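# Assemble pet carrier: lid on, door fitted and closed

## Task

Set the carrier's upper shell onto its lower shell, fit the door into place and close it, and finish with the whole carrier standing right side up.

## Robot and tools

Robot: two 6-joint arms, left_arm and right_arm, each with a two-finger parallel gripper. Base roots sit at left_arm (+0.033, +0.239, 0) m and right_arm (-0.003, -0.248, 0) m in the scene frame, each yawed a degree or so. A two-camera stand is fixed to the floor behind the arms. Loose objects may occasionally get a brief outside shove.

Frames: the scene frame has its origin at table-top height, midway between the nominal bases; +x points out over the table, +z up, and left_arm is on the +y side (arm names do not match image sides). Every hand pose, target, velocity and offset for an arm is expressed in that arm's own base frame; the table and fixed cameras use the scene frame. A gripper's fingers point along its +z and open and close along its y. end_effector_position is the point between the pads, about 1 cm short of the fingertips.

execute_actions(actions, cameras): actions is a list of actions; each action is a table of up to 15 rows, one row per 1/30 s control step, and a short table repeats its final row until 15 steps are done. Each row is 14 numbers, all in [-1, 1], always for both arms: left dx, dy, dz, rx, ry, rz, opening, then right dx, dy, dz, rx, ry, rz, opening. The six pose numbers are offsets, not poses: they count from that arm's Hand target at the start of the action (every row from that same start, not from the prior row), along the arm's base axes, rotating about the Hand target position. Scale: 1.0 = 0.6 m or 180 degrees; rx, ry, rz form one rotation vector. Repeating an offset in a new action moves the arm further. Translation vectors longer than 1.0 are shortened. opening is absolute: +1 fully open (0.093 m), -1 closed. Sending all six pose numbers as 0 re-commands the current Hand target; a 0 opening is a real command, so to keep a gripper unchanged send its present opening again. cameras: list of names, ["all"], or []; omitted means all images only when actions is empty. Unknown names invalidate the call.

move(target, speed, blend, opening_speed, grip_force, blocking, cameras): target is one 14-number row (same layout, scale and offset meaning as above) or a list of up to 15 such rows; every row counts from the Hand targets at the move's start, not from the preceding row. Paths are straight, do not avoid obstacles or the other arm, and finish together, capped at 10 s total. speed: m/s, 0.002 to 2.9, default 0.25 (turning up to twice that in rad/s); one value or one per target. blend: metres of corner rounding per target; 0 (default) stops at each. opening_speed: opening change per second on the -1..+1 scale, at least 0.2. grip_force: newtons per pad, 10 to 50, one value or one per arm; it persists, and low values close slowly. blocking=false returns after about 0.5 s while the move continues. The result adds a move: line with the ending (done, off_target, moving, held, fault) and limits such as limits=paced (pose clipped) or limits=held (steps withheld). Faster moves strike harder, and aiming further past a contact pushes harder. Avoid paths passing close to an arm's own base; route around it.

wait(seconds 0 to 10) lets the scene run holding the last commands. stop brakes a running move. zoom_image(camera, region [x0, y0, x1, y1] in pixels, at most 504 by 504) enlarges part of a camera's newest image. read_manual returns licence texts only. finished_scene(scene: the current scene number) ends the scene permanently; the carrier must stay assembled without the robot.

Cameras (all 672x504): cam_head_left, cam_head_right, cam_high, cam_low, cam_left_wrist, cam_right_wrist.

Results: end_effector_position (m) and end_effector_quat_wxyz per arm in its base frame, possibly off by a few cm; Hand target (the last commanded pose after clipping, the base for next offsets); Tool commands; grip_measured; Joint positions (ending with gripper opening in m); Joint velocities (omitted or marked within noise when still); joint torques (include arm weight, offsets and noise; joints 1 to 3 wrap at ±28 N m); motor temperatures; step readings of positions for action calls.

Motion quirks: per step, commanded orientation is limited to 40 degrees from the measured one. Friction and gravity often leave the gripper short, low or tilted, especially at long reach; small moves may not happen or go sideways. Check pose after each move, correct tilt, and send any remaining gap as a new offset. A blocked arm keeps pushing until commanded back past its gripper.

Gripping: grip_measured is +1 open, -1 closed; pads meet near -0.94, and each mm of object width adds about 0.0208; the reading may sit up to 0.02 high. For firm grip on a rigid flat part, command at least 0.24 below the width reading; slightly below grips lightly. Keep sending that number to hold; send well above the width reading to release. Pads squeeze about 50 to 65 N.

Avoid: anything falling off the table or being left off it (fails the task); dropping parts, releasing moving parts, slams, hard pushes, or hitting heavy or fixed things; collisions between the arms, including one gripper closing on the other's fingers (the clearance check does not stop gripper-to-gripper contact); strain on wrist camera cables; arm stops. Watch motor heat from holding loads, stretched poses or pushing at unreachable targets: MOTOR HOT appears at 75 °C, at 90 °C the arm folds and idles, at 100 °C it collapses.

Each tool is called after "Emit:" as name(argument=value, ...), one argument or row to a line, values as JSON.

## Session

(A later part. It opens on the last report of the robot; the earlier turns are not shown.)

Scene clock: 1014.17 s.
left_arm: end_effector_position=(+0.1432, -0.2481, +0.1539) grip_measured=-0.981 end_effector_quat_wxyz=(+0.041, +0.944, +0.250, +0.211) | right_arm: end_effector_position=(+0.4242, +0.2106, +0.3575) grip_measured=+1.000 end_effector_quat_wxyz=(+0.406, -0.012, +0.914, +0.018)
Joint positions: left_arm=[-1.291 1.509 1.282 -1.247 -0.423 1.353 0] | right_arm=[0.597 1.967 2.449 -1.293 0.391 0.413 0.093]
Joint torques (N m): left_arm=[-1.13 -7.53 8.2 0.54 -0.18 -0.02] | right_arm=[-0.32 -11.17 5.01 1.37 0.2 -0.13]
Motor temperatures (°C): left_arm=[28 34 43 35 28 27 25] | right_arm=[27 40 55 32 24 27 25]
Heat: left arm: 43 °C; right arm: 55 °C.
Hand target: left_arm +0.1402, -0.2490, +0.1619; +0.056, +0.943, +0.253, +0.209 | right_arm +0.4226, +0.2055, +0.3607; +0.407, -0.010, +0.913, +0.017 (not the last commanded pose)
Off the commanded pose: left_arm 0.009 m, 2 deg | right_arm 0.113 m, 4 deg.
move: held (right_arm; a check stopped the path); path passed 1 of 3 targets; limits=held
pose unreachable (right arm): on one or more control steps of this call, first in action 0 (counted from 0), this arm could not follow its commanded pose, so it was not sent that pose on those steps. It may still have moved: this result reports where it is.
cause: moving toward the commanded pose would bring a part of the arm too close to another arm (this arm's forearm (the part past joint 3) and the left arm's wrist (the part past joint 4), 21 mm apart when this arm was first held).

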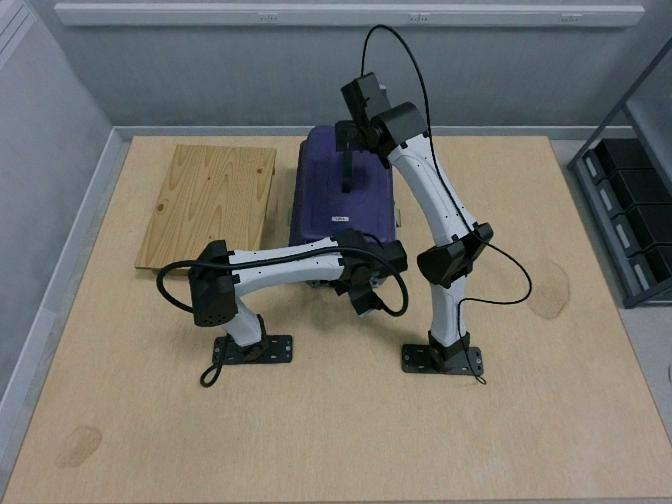

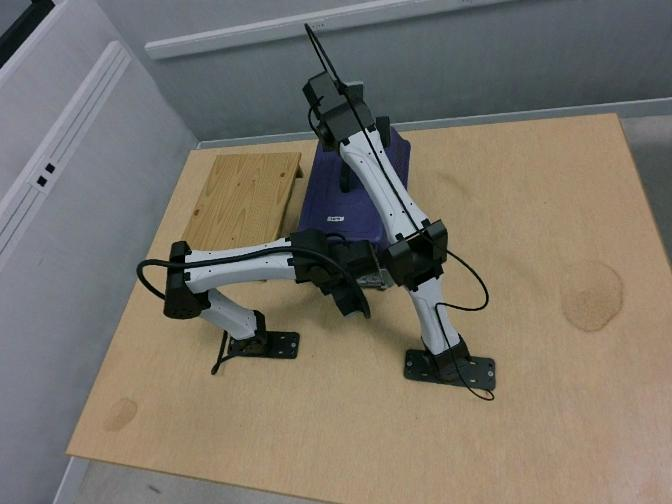

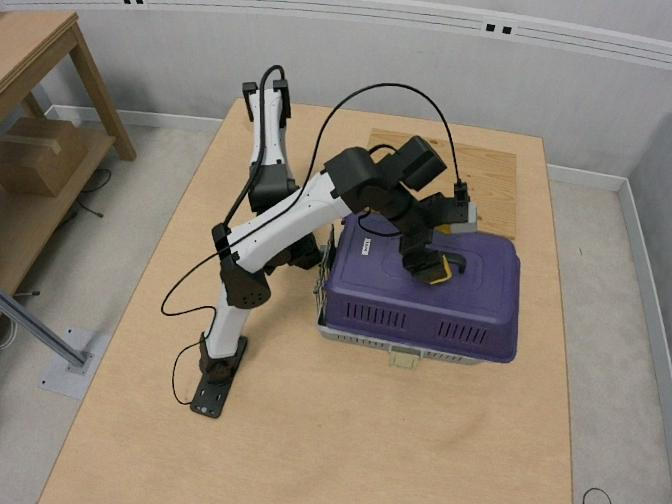

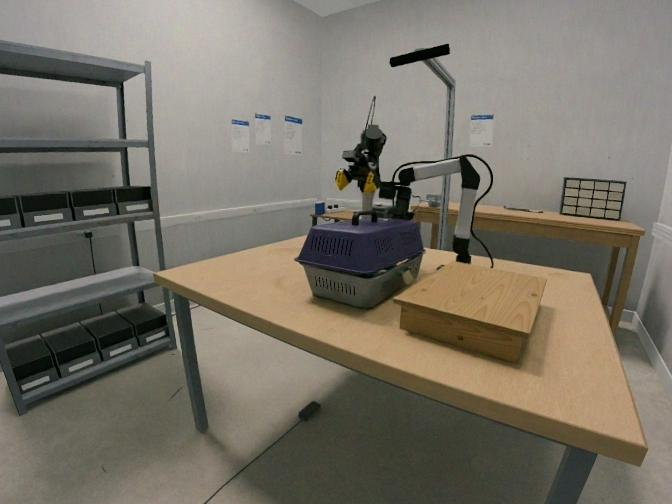

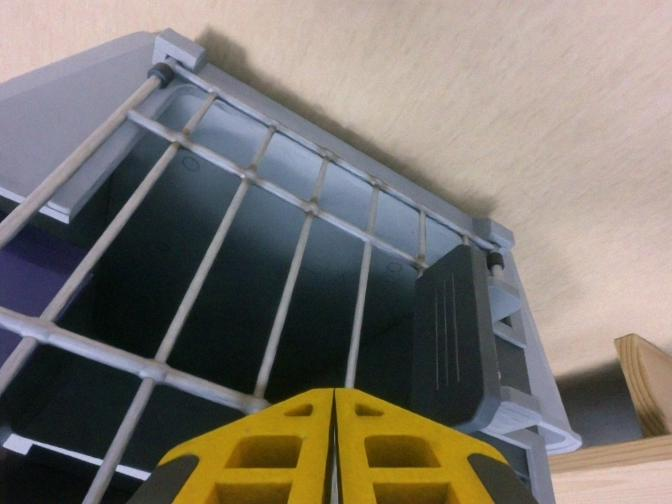

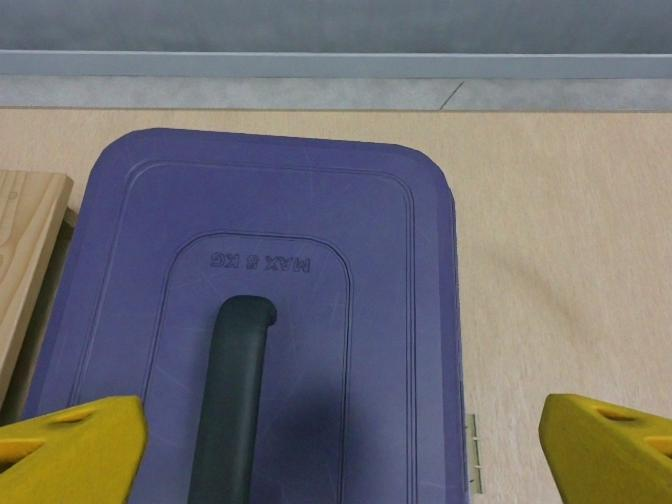

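Emit:
move(
  target=[
    [-0.09,0,0,0,0,0,-1,0,0,0,0,0,0,1],
    [-0.09,0.125,0,0,0,0,-1,0,0,0,0,0,0,1],
    [-0.02,0.125,0,0,0,0,-1,0,0,0,0,0,0,1],
  ],
  blend=[0.01,0.01,0],
  speed=[0.1,0.12,0.06],
  cameras=["cam_left_wrist","cam_high","cam_head_left"],
)

Emit:
zoom_image(
  camera="cam_high",
  region=[220, 180, 400, 340],
)

Scene clock: 1038.13 s.
left_arm: end_effector_position=(+0.1272, -0.1721, +0.1625) grip_measured=-0.981 end_effector_quat_wxyz=(+0.049, +0.943, +0.253, +0.212) | right_arm: end_effector_position=(+0.4242, +0.2106, +0.3575) grip_measured=+1.000 end_effector_quat_wxyz=(+0.406, -0.012, +0.914, +0.018)
Joint positions: left_arm=[-1.263 1.197 1.072 -1.321 -0.422 1.381 0] | right_arm=[0.597 1.967 2.449 -1.293 0.391 0.413 0.093]
Joint torques (N m): left_arm=[0.64 -3.29 6.87 0.88 -0.12 0.15] | right_arm=[-0.34 -11.15 5.01 1.37 0.2 -0.14]
Motor temperatures (°C): left_arm=[28 35 42 35 28 27 25] | right_arm=[27 50 52 33 24 27 25]
Heat: left arm: 42 °C; right arm: 52 °C.
Hand target: left_arm +0.1281, -0.1739, +0.1619; +0.056, +0.943, +0.253, +0.209 | right_arm +0.4226, +0.2055, +0.3607; +0.407, -0.010, +0.913, +0.017
Off the commanded pose: left_arm 0.002 m, 1 deg | right_arm 0.006 m, 0 deg.
move: done
Images, in order (width x height): cam_head_left 672x504, cam_high 672x504, cam_left_wrist 672x504.

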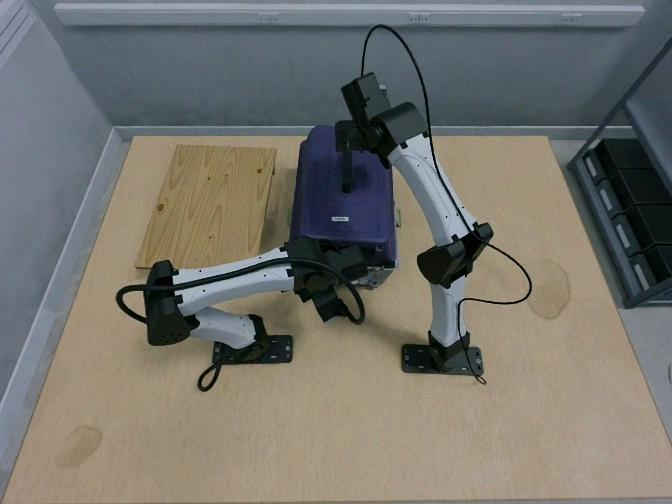

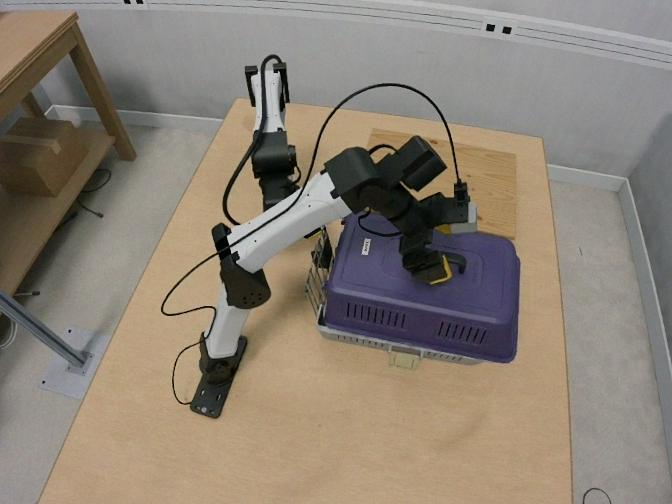

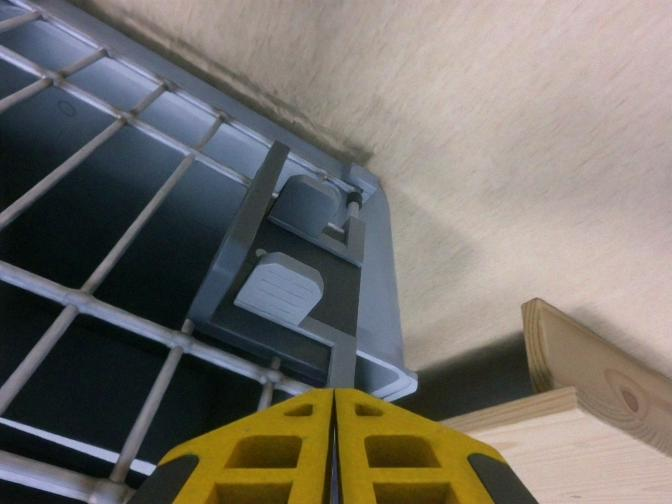

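Scaled by 2.800 from the camera's 672x504 image, which has a finer 960x720 frame.

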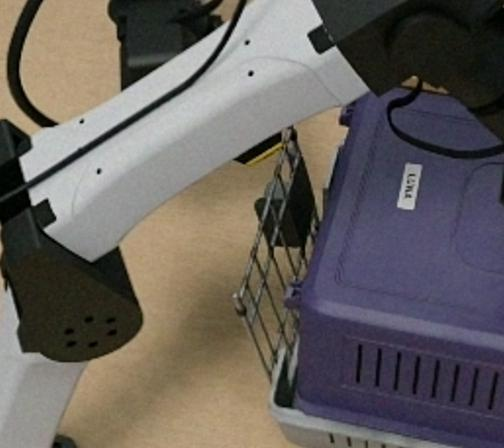

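Emit:
move(
  target=[0.03,-0.012,0.005,0,0,0,-1,0,0,0,0,0,0,1],
  speed=0.04,
  cameras=["cam_left_wrist","cam_high"],
)

Emit:
zoom_image(
  camera="cam_high",
  region=[220, 180, 400, 340],
)

Scene clock: 1049.40 s.
left_arm: end_effector_position=(+0.1424, -0.1724, +0.1578) grip_measured=-0.981 end_effector_quat_wxyz=(+0.039, +0.944, +0.251, +0.212) | right_arm: end_effector_position=(+0.4242, +0.2106, +0.3575) grip_measured=+1.000 end_effector_quat_wxyz=(+0.406, -0.012, +0.914, +0.018)
Joint positions: left_arm=[-1.187 1.225 1.072 -1.28 -0.413 1.463 0] | right_arm=[0.597 1.967 2.449 -1.293 0.391 0.413 0.093]
Joint torques (N m): left_arm=[0.62 -2.36 10.65 0.9 -0.09 0.16] | right_arm=[-0.32 -11.17 5.01 1.37 0.2 -0.14]
Heat: left arm: 41 °C; right arm: 52 °C.
Hand target: left_arm +0.1461, -0.1811, +0.1649; +0.056, +0.943, +0.253, +0.209 | right_arm +0.4226, +0.2055, +0.3607; +0.407, -0.010, +0.913, +0.017
Off the commanded pose: left_arm 0.012 m, 2 deg | right_arm 0.006 m, 0 deg.
move: off_target (left_arm)
Images, in order (width x height): cam_high 672x504, cam_left_wrist 672x504.

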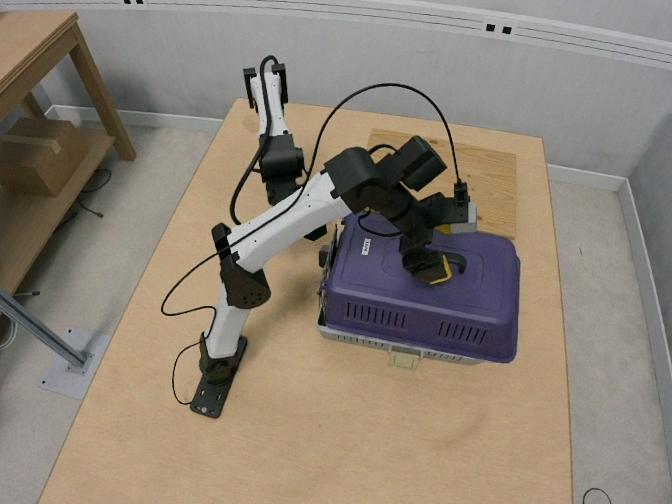

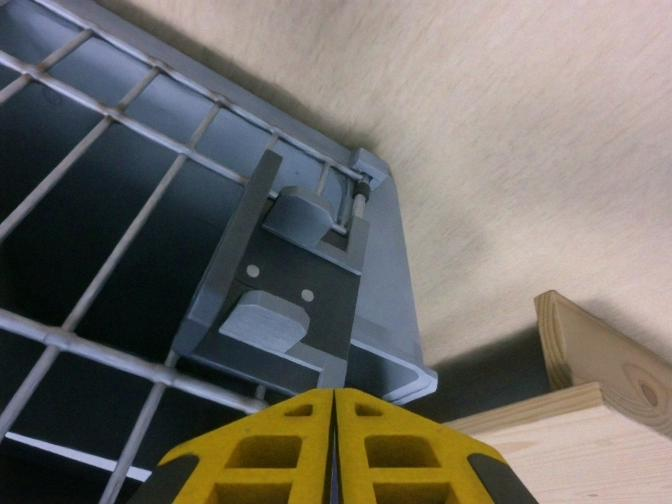

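Scaled by 2.800 from the camera's 672x504 image, which has a finer 960x720 frame.

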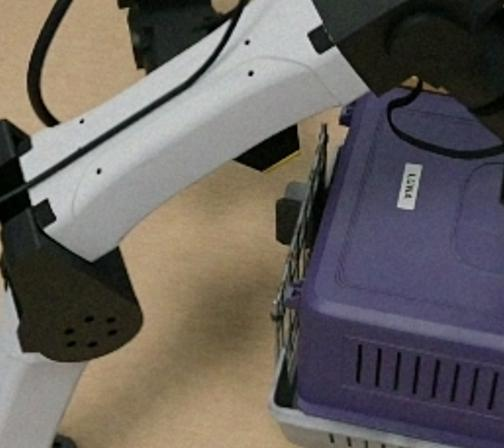

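Emit:
move(
  target=[
    [-0.008,0,0,0,0,0,-1,0.005,0.087,-0.03,-0.006,-0.013,-0.014,1],
    [-0.008,0,0,0,0,0,-1,0.005,0.087,-0.177,-0.006,-0.013,-0.014,1],
  ],
  speed=[0.15,0.1],
  cameras=["all"],
)

Emit:
zoom_image(
  camera="cam_high",
  region=[220, 180, 400, 340],
)

Scene clock: 1062.50 s.
left_arm: end_effector_position=(+0.1415, -0.1734, +0.1577) grip_measured=-0.981 end_effector_quat_wxyz=(+0.040, +0.944, +0.251, +0.211) | right_arm: end_effector_position=(+0.4271, +0.2589, +0.2599) grip_measured=+1.000 end_effector_quat_wxyz=(+0.430, +0.009, +0.903, +0.005)
Joint positions: left_arm=[-1.192 1.225 1.072 -1.279 -0.411 1.46 0] | right_arm=[0.718 1.866 1.842 -0.798 0.535 0.523 0.093]
Joint torques (N m): left_arm=[-1.14 -2.7 10.41 0.72 -0.14 -0.02] | right_arm=[0.36 -10.63 5.29 1.37 0.29 -0.13]
Motor temperatures (°C): left_arm=[28 34 42 34 28 27 25] | right_arm=[27 55 50 33 24 27 25]
Heat: left arm: 42 °C; right arm: 55 °C.
Hand target: left_arm +0.1414, -0.1811, +0.1649; +0.056, +0.943, +0.253, +0.209 | right_arm +0.4256, +0.2577, +0.2546; +0.426, +0.006, +0.905, -0.001
Off the commanded pose: left_arm 0.011 m, 2 deg | right_arm 0.006 m, 1 deg.
move: off_target (left_arm)

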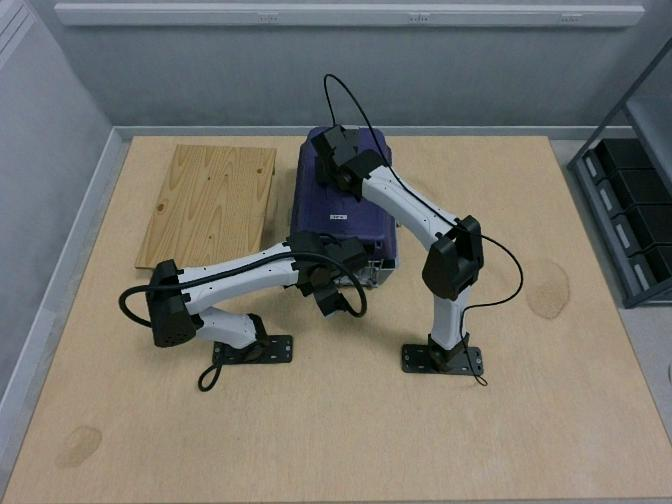

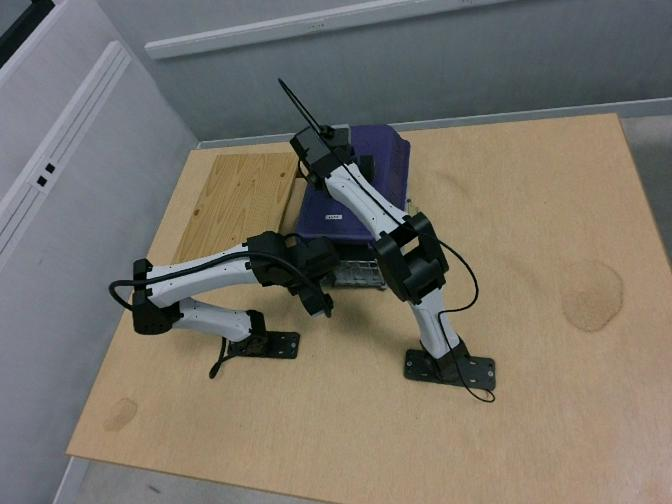

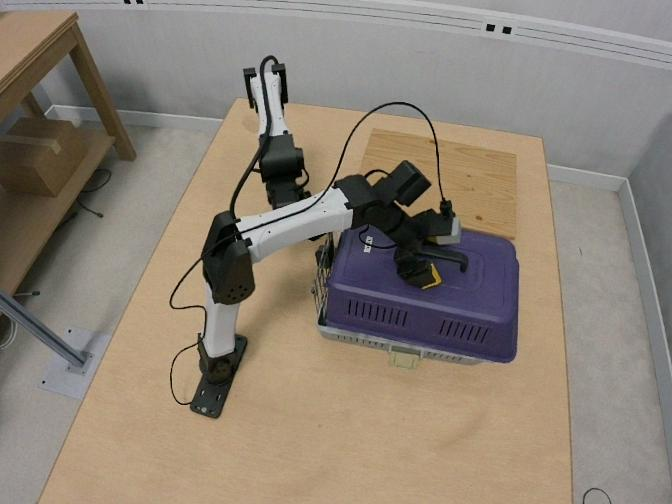

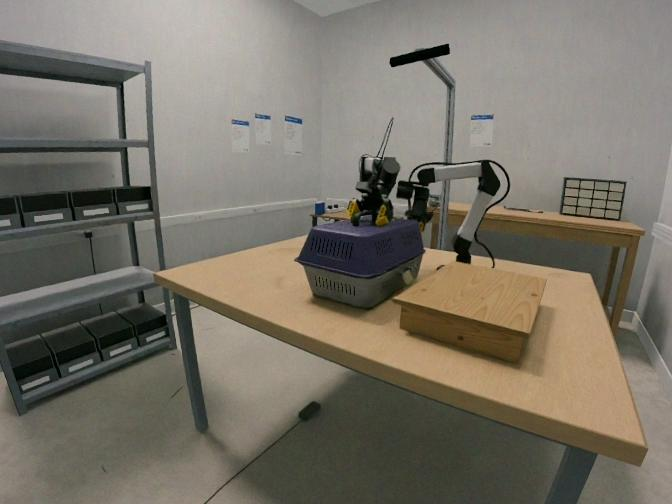

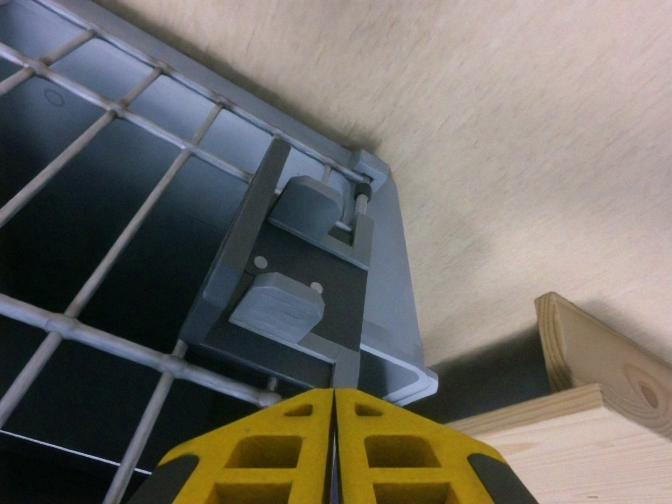

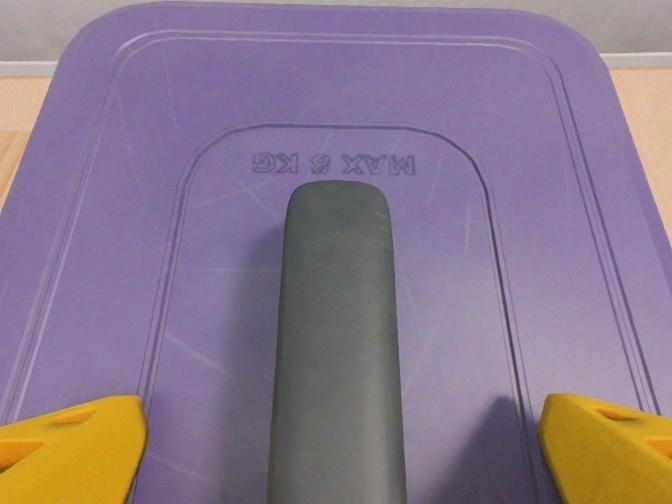

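Scaled by 2.800 from the camera's 672x504 image, which has a finer 960x720 frame.

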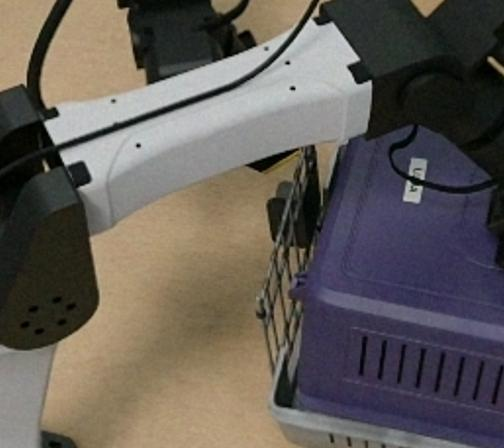

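Emit:
move(
  target=[0,0,0,0,0,0,-1,0,0,-0.008,0,0.018,0,1],
  speed=0.05,
)

Emit:
move(
  target=[0.004,0,0,0,0,0,-1,0,0,0,0,0,0,-1],
  opening_speed=1,
)

Emit:
move(
  target=[0,0,0,0,0,0,-1,0,0,0.11,0,-0.028,0,-1],
  speed=0.08,
  cameras=["cam_high","cam_low","cam_head_right","cam_head_left"],
)

Emit:
zoom_image(
  camera="cam_high",
  region=[220, 180, 400, 340],
)

Emit:
zoom_image(
  camera="cam_low",
  region=[260, 170, 460, 320],
)

Emit:
zoom_image(
  camera="cam_head_right",
  region=[270, 180, 430, 300],
)

Scene clock: 1078.20 s.
left_arm: end_effector_position=(+0.1415, -0.1734, +0.1577) grip_measured=-0.981 end_effector_quat_wxyz=(+0.040, +0.944, +0.251, +0.211) | right_arm: end_effector_position=(+0.4254, +0.2599, +0.2599) grip_measured=+1.000 end_effector_quat_wxyz=(+0.419, +0.009, +0.908, +0.005)
Joint positions: left_arm=[-1.192 1.225 1.072 -1.279 -0.411 1.46 0] | right_arm=[0.718 1.88 1.877 -0.843 0.523 0.535 0.093]
Joint torques (N m): left_arm=[-1.13 -2.7 10.43 0.72 -0.14 -0.02] | right_arm=[-0.55 -8.85 7.77 0.97 0.06 -0.07]
Motor temperatures (°C): left_arm=[28 33 42 34 28 27 25] | right_arm=[27 56 48 33 24 27 25]
Heat: left arm: 42 °C; right arm: 56 °C.
Hand target: left_arm +0.1414, -0.1811, +0.1649; +0.056, +0.943, +0.253, +0.209 | right_arm +0.4256, +0.2577, +0.2497; +0.400, +0.006, +0.916, -0.001
Off the commanded pose: left_arm 0.011 m, 2 deg | right_arm 0.010 m, 3 deg.
move: off_target (left_arm, right_arm)

Scene clock: 1080.40 s.
left_arm: end_effector_position=(+0.1415, -0.1734, +0.1577) grip_measured=-0.981 end_effector_quat_wxyz=(+0.040, +0.944, +0.251, +0.211) | right_arm: end_effector_position=(+0.4238, +0.2614, +0.2583) grip_measured=-0.633 end_effector_quat_wxyz=(+0.413, +0.006, +0.911, +0.009)
Joint positions: left_arm=[-1.192 1.225 1.072 -1.279 -0.411 1.46 0] | right_arm=[0.718 1.882 1.882 -0.854 0.507 0.536 0.015]
Joint torques (N m): left_arm=[-0.01 -2.52 10.55 0.78 -0.12 0.11] | right_arm=[-0.53 -8.95 7.5 1.08 0.22 -0.07]
Motor temperatures (°C): left_arm=[28 33 42 34 28 27 25] | right_arm=[27 55 49 32 24 27 25]
Heat: left arm: 42 °C; right arm: 55 °C.
Hand target: left_arm +0.1438, -0.1811, +0.1649; +0.056, +0.943, +0.253, +0.209 | right_arm +0.4256, +0.2577, +0.2498; +0.400, +0.006, +0.916, -0.001
Off the commanded pose: left_arm 0.011 m, 2 deg | right_arm 0.010 m, 2 deg.
move: off_target (left_arm)

Scene clock: 1081.97 s.
left_arm: end_effector_position=(+0.1415, -0.1734, +0.1577) grip_measured=-0.981 end_effector_quat_wxyz=(+0.040, +0.944, +0.251, +0.211) | right_arm: end_effector_position=(+0.4196, +0.2548, +0.2896) grip_measured=-0.645 end_effector_quat_wxyz=(+0.404, -0.004, +0.915, -0.011)
Joint positions: left_arm=[-1.192 1.225 1.072 -1.279 -0.411 1.46 0] | right_arm=[0.718 1.934 2.103 -1.059 0.523 0.52 0.014]
Joint torques (N m): left_arm=[-0.01 -2.52 10.54 0.78 -0.12 0.11] | right_arm=[0.87 -11.56 9.39 1.62 0.58 -0.19]
Motor temperatures (°C): left_arm=[28 33 42 34 28 27 25] | right_arm=[27 55 49 32 24 27 25]
Heat: left arm: 42 °C; right arm: 55 °C.
Hand target: left_arm +0.1438, -0.1811, +0.1649; +0.056, +0.943, +0.253, +0.209 | right_arm +0.4256, +0.2577, +0.3157; +0.440, +0.006, +0.898, -0.001
Off the commanded pose: left_arm 0.011 m, 2 deg | right_arm 0.027 m, 5 deg.
move: off_target (left_arm, right_arm)
Images, in order (width x height): cam_head_left 672x504, cam_head_right 672x504, cam_high 672x504, cam_low 672x504.

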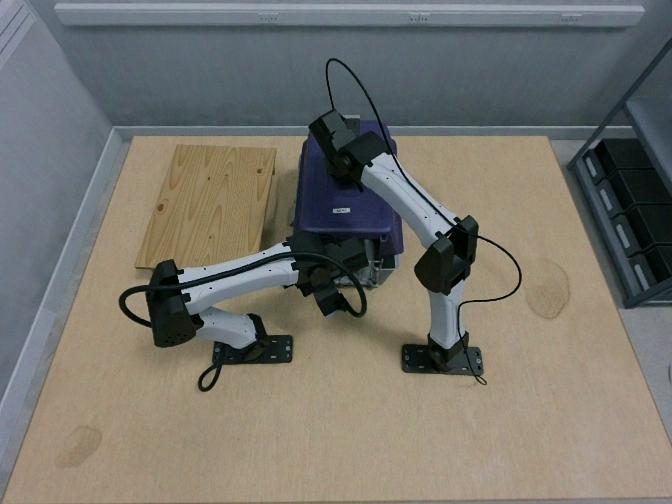

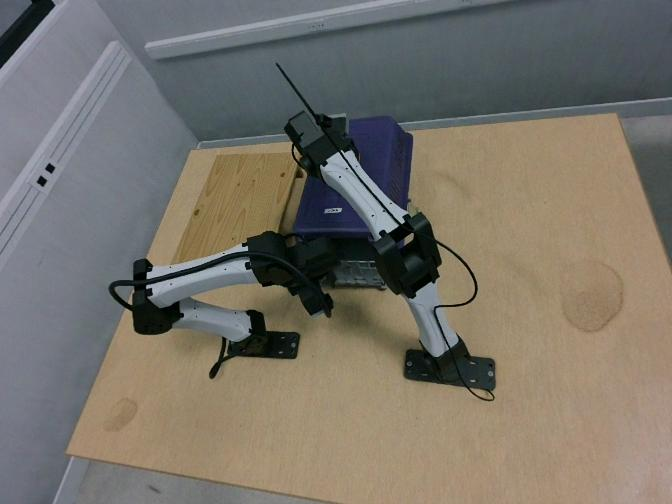

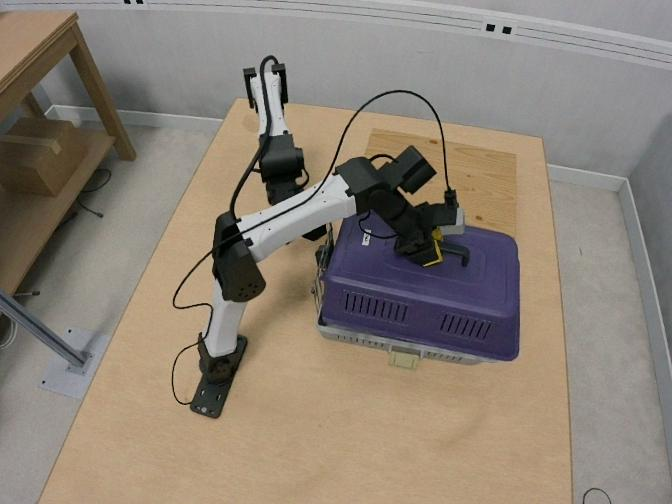

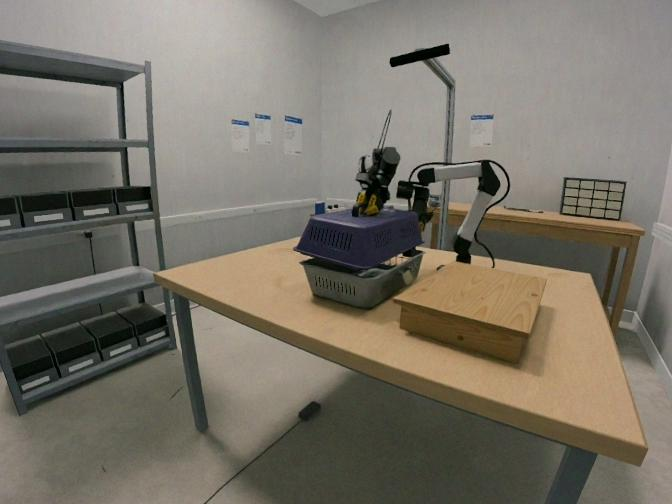

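Scaled by 2.800 from the camera's 672x504 image, which has a finer 960x720 frame.

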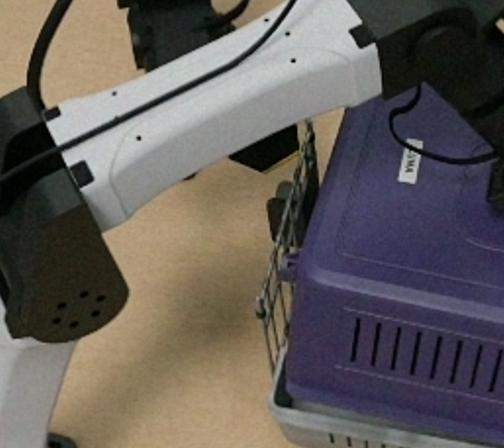

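Scaled by 2.520 from the camera's 672x504 image, which has a finer 960x720 frame.

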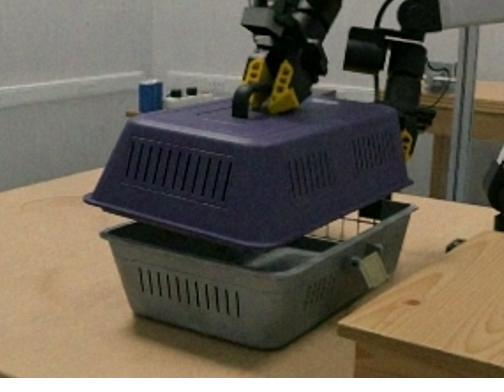

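Scaled by 3.150 from the camera's 672x504 image, which has a finer 960x720 frame.

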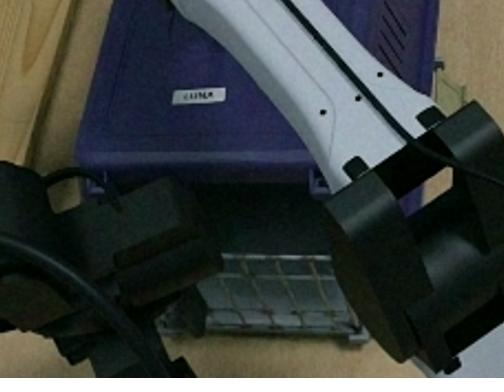

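Emit:
move(
  target=[0,0,0,0,0,0,-1,-0.036,0.0,0.004,0.012,0,0,-1],
  speed=0.07,
  cameras=["cam_high","cam_low"],
)

Emit:
zoom_image(
  camera="cam_high",
  region=[290, 200, 370, 350],
)

Emit:
zoom_image(
  camera="cam_high",
  region=[290, 170, 560, 380],
)

Emit:
zoom_image(
  camera="cam_low",
  region=[260, 170, 460, 320],
)

Scene clock: 1094.90 s.
left_arm: end_effector_position=(+0.1415, -0.1734, +0.1577) grip_measured=-0.981 end_effector_quat_wxyz=(+0.040, +0.944, +0.251, +0.211) | right_arm: end_effector_position=(+0.4033, +0.2593, +0.2819) grip_measured=-0.645 end_effector_quat_wxyz=(+0.395, -0.007, +0.919, -0.008)
Joint positions: left_arm=[-1.192 1.225 1.072 -1.279 -0.411 1.46 0] | right_arm=[0.748 1.895 2.033 -1.057 0.524 0.553 0.014]
Joint torques (N m): left_arm=[0.01 -2.52 10.54 0.78 -0.13 0.11] | right_arm=[0.84 -14.91 7.02 1.7 0.57 -0.02]
Motor temperatures (°C): left_arm=[28 33 43 34 28 27 25] | right_arm=[27 57 52 32 24 27 26]
Heat: left arm: 43 °C; right arm: 57 °C.
Hand target: left_arm +0.1438, -0.1811, +0.1649; +0.056, +0.943, +0.253, +0.209 | right_arm +0.4041, +0.2576, +0.3182; +0.440, +0.015, +0.898, +0.016
Off the commanded pose: left_arm 0.011 m, 2 deg | right_arm 0.036 m, 7 deg.
move: off_target (left_arm, right_arm)
Images, in order (width x height): cam_high 672x504, cam_low 672x504.

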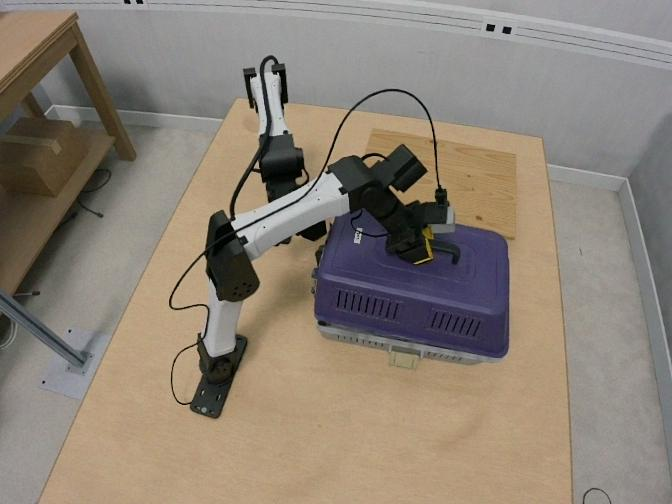

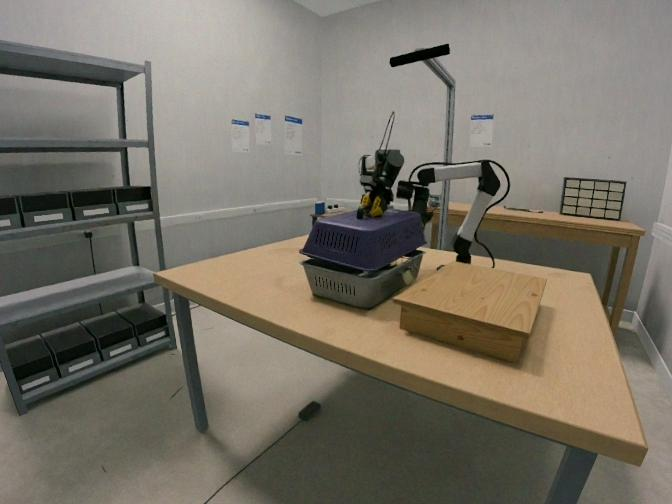

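Scaled by 3.360 from the camera's 672x504 image, which has a finer 960x720 frame.

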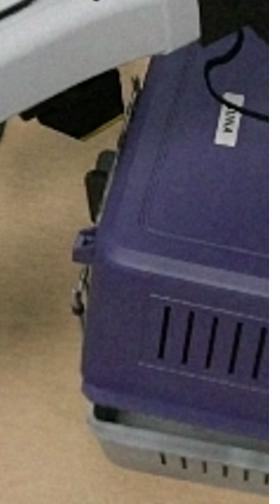

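Scaled by 1.867 from the camera's 672x504 image, which has a finer 960x720 frame.

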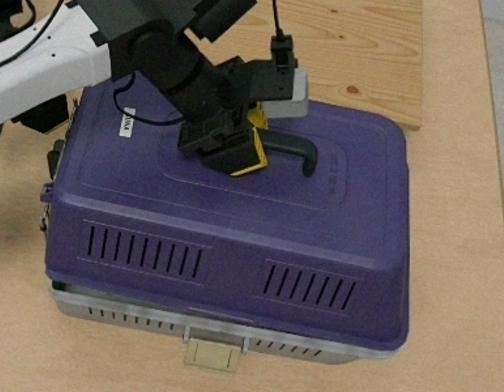

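Scaled by 2.520 from the camera's 672x504 image, which has a finer 960x720 frame.

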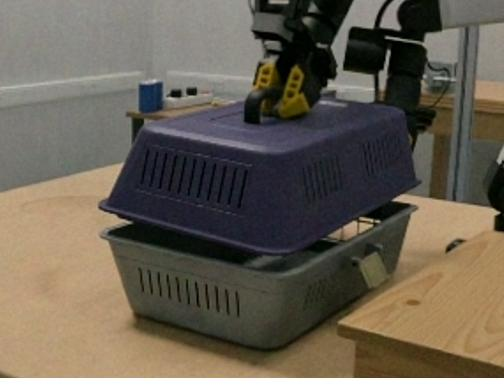

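Emit:
move(
  target=[0,0,0,0,0,0,-1,-0.013,-0.007,-0.012,0.004,0,0,-1],
  speed=0.06,
  cameras=["cam_high","cam_low"],
)

Emit:
zoom_image(
  camera="cam_high",
  region=[290, 200, 370, 350],
)

Emit:
zoom_image(
  camera="cam_high",
  region=[290, 170, 560, 380],
)

Emit:
zoom_image(
  camera="cam_low",
  region=[260, 170, 460, 320],
)

Scene clock: 1122.87 s.
left_arm: end_effector_position=(+0.1413, -0.1734, +0.1576) grip_measured=-0.981 end_effector_quat_wxyz=(+0.040, +0.944, +0.251, +0.210) | right_arm: end_effector_position=(+0.3965, +0.2529, +0.2754) grip_measured=-0.645 end_effector_quat_wxyz=(+0.395, -0.002, +0.919, -0.006)
Joint positions: left_arm=[-1.192 1.225 1.072 -1.279 -0.41 1.46 0] | right_arm=[0.748 1.842 1.933 -1.009 0.524 0.562 0.014]
Joint torques (N m): left_arm=[-0.01 -2.52 10.54 0.78 -0.14 0.1] | right_arm=[1.13 -14.69 6.87 1.72 0.53 -0.01]
Motor temperatures (°C): left_arm=[28 32 43 33 28 27 25] | right_arm=[27 65 50 32 25 27 26]
Heat: left arm: 43 °C; right arm: 65 °C.
Hand target: left_arm +0.1438, -0.1812, +0.1649; +0.056, +0.943, +0.253, +0.209 | right_arm +0.3962, +0.2533, +0.3111; +0.440, +0.017, +0.898, +0.021
Off the commanded pose: left_arm 0.011 m, 2 deg | right_arm 0.036 m, 7 deg.
move: off_target (left_arm, right_arm)
Images, in order (width x height): cam_high 672x504, cam_low 672x504.

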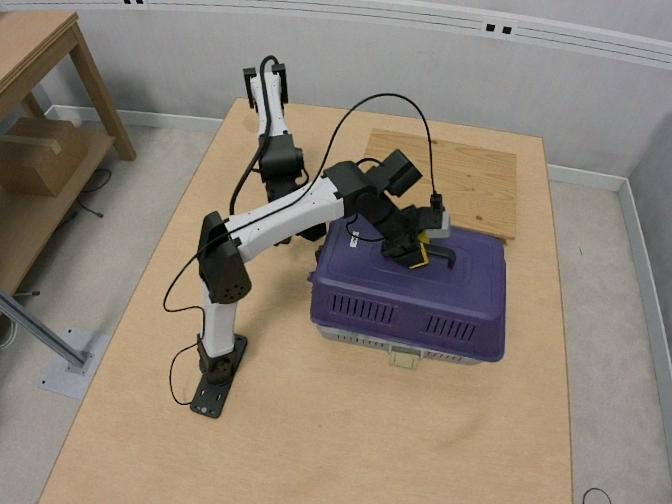

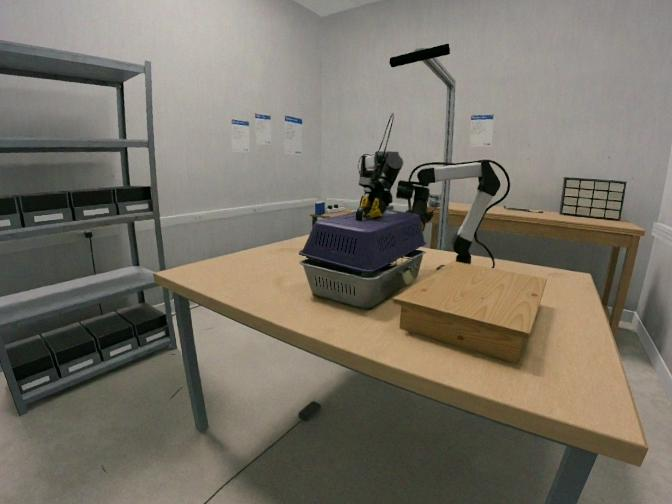

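Scaled by 3.360 from the camera's 672x504 image, which has a finer 960x720 frame.

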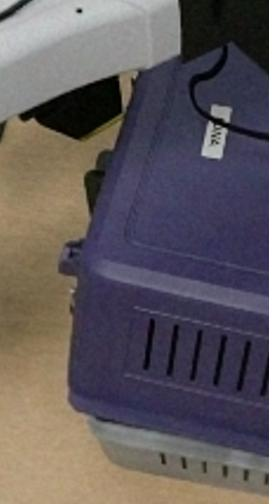

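Scaled by 1.867 from the camera's 672x504 image, which has a finer 960x720 frame.

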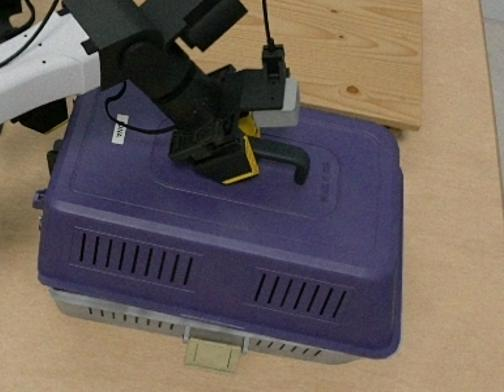

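Scaled by 2.520 from the camera's 672x504 image, which has a finer 960x720 frame.

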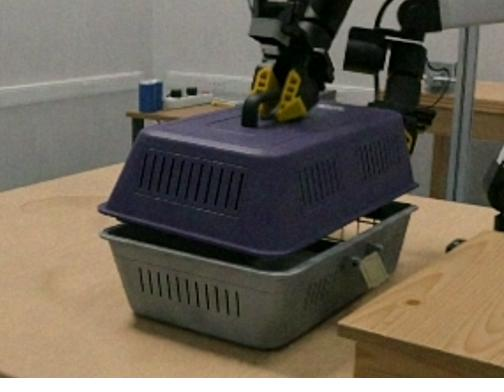

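Emit:
move(
  target=[0,0,0,0,0,0,-1,0.0,-0.003,-0.022,0,0,0,-1],
  speed=0.06,
  cameras=["cam_high","cam_low","cam_left_wrist"],
)

Emit:
zoom_image(
  camera="cam_high",
  region=[290, 200, 370, 350],
)

Emit:
zoom_image(
  camera="cam_low",
  region=[260, 170, 460, 320],
)

Scene clock: 1133.87 s.
left_arm: end_effector_position=(+0.1413, -0.1734, +0.1576) grip_measured=-0.981 end_effector_quat_wxyz=(+0.040, +0.944, +0.251, +0.210) | right_arm: end_effector_position=(+0.3963, +0.2526, +0.2626) grip_measured=-0.645 end_effector_quat_wxyz=(+0.398, -0.001, +0.917, -0.004)
Joint positions: left_arm=[-1.192 1.225 1.072 -1.279 -0.41 1.46 0] | right_arm=[0.748 1.817 1.844 -0.938 0.525 0.563 0.014]
Joint torques (N m): left_arm=[0.01 -2.52 10.54 0.78 -0.14 0.11] | right_arm=[0.83 -14.71 6.93 1.67 0.51 -0.06]
Motor temperatures (°C): left_arm=[28 32 44 33 28 27 25] | right_arm=[27 65 51 33 25 27 26]
Heat: left arm: 44 °C; right arm: 65 °C.
Hand target: left_arm +0.1438, -0.1812, +0.1649; +0.056, +0.943, +0.253, +0.209 | right_arm +0.3963, +0.2516, +0.2977; +0.440, +0.017, +0.898, +0.021
Off the commanded pose: left_arm 0.011 m, 2 deg | right_arm 0.035 m, 6 deg.
move: off_target (left_arm, right_arm)
Images, in order (width x height): cam_high 672x504, cam_low 672x504, cam_left_wrist 672x504.

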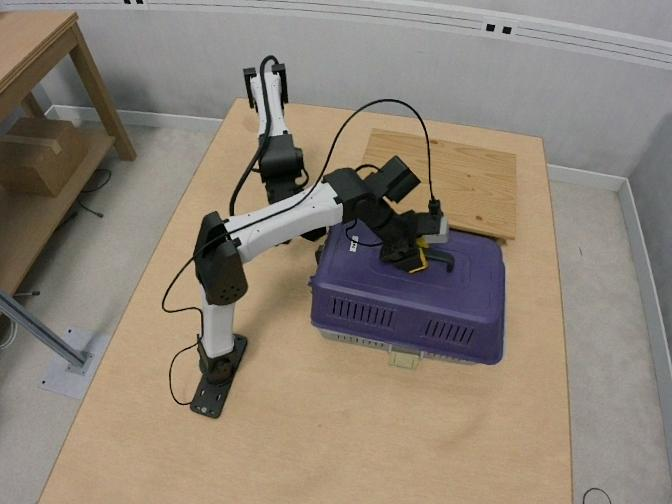

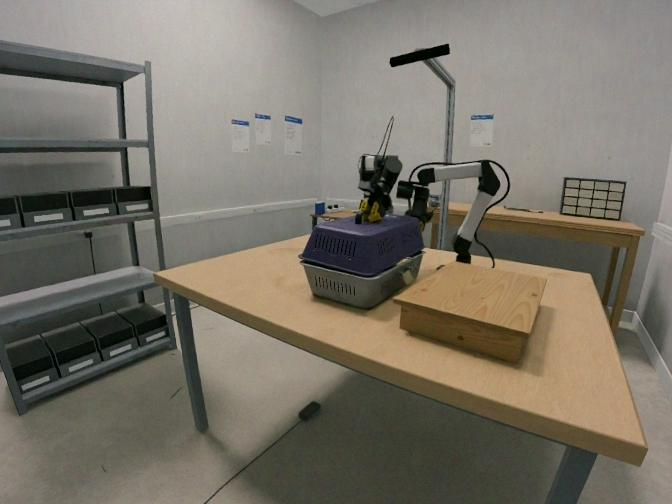

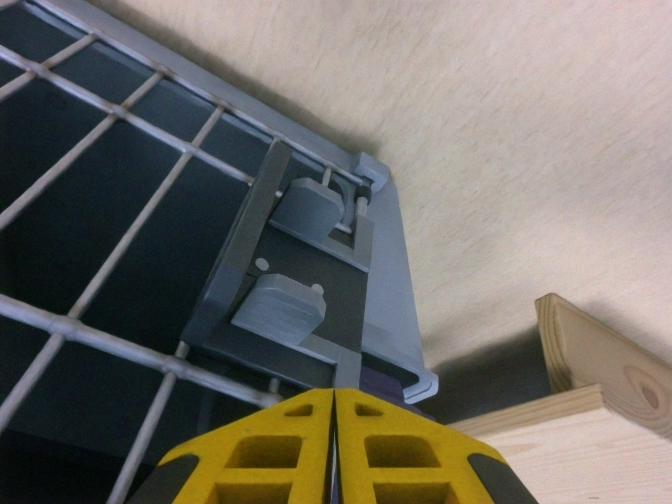

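Scaled by 3.360 from the camera's 672x504 image, which has a finer 960x720 frame.

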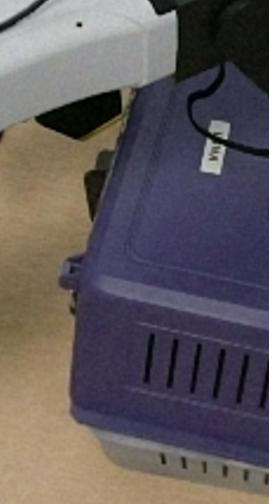

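Scaled by 2.520 from the camera's 672x504 image, which has a finer 960x720 frame.

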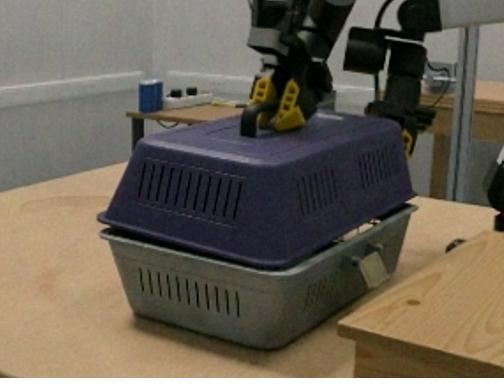

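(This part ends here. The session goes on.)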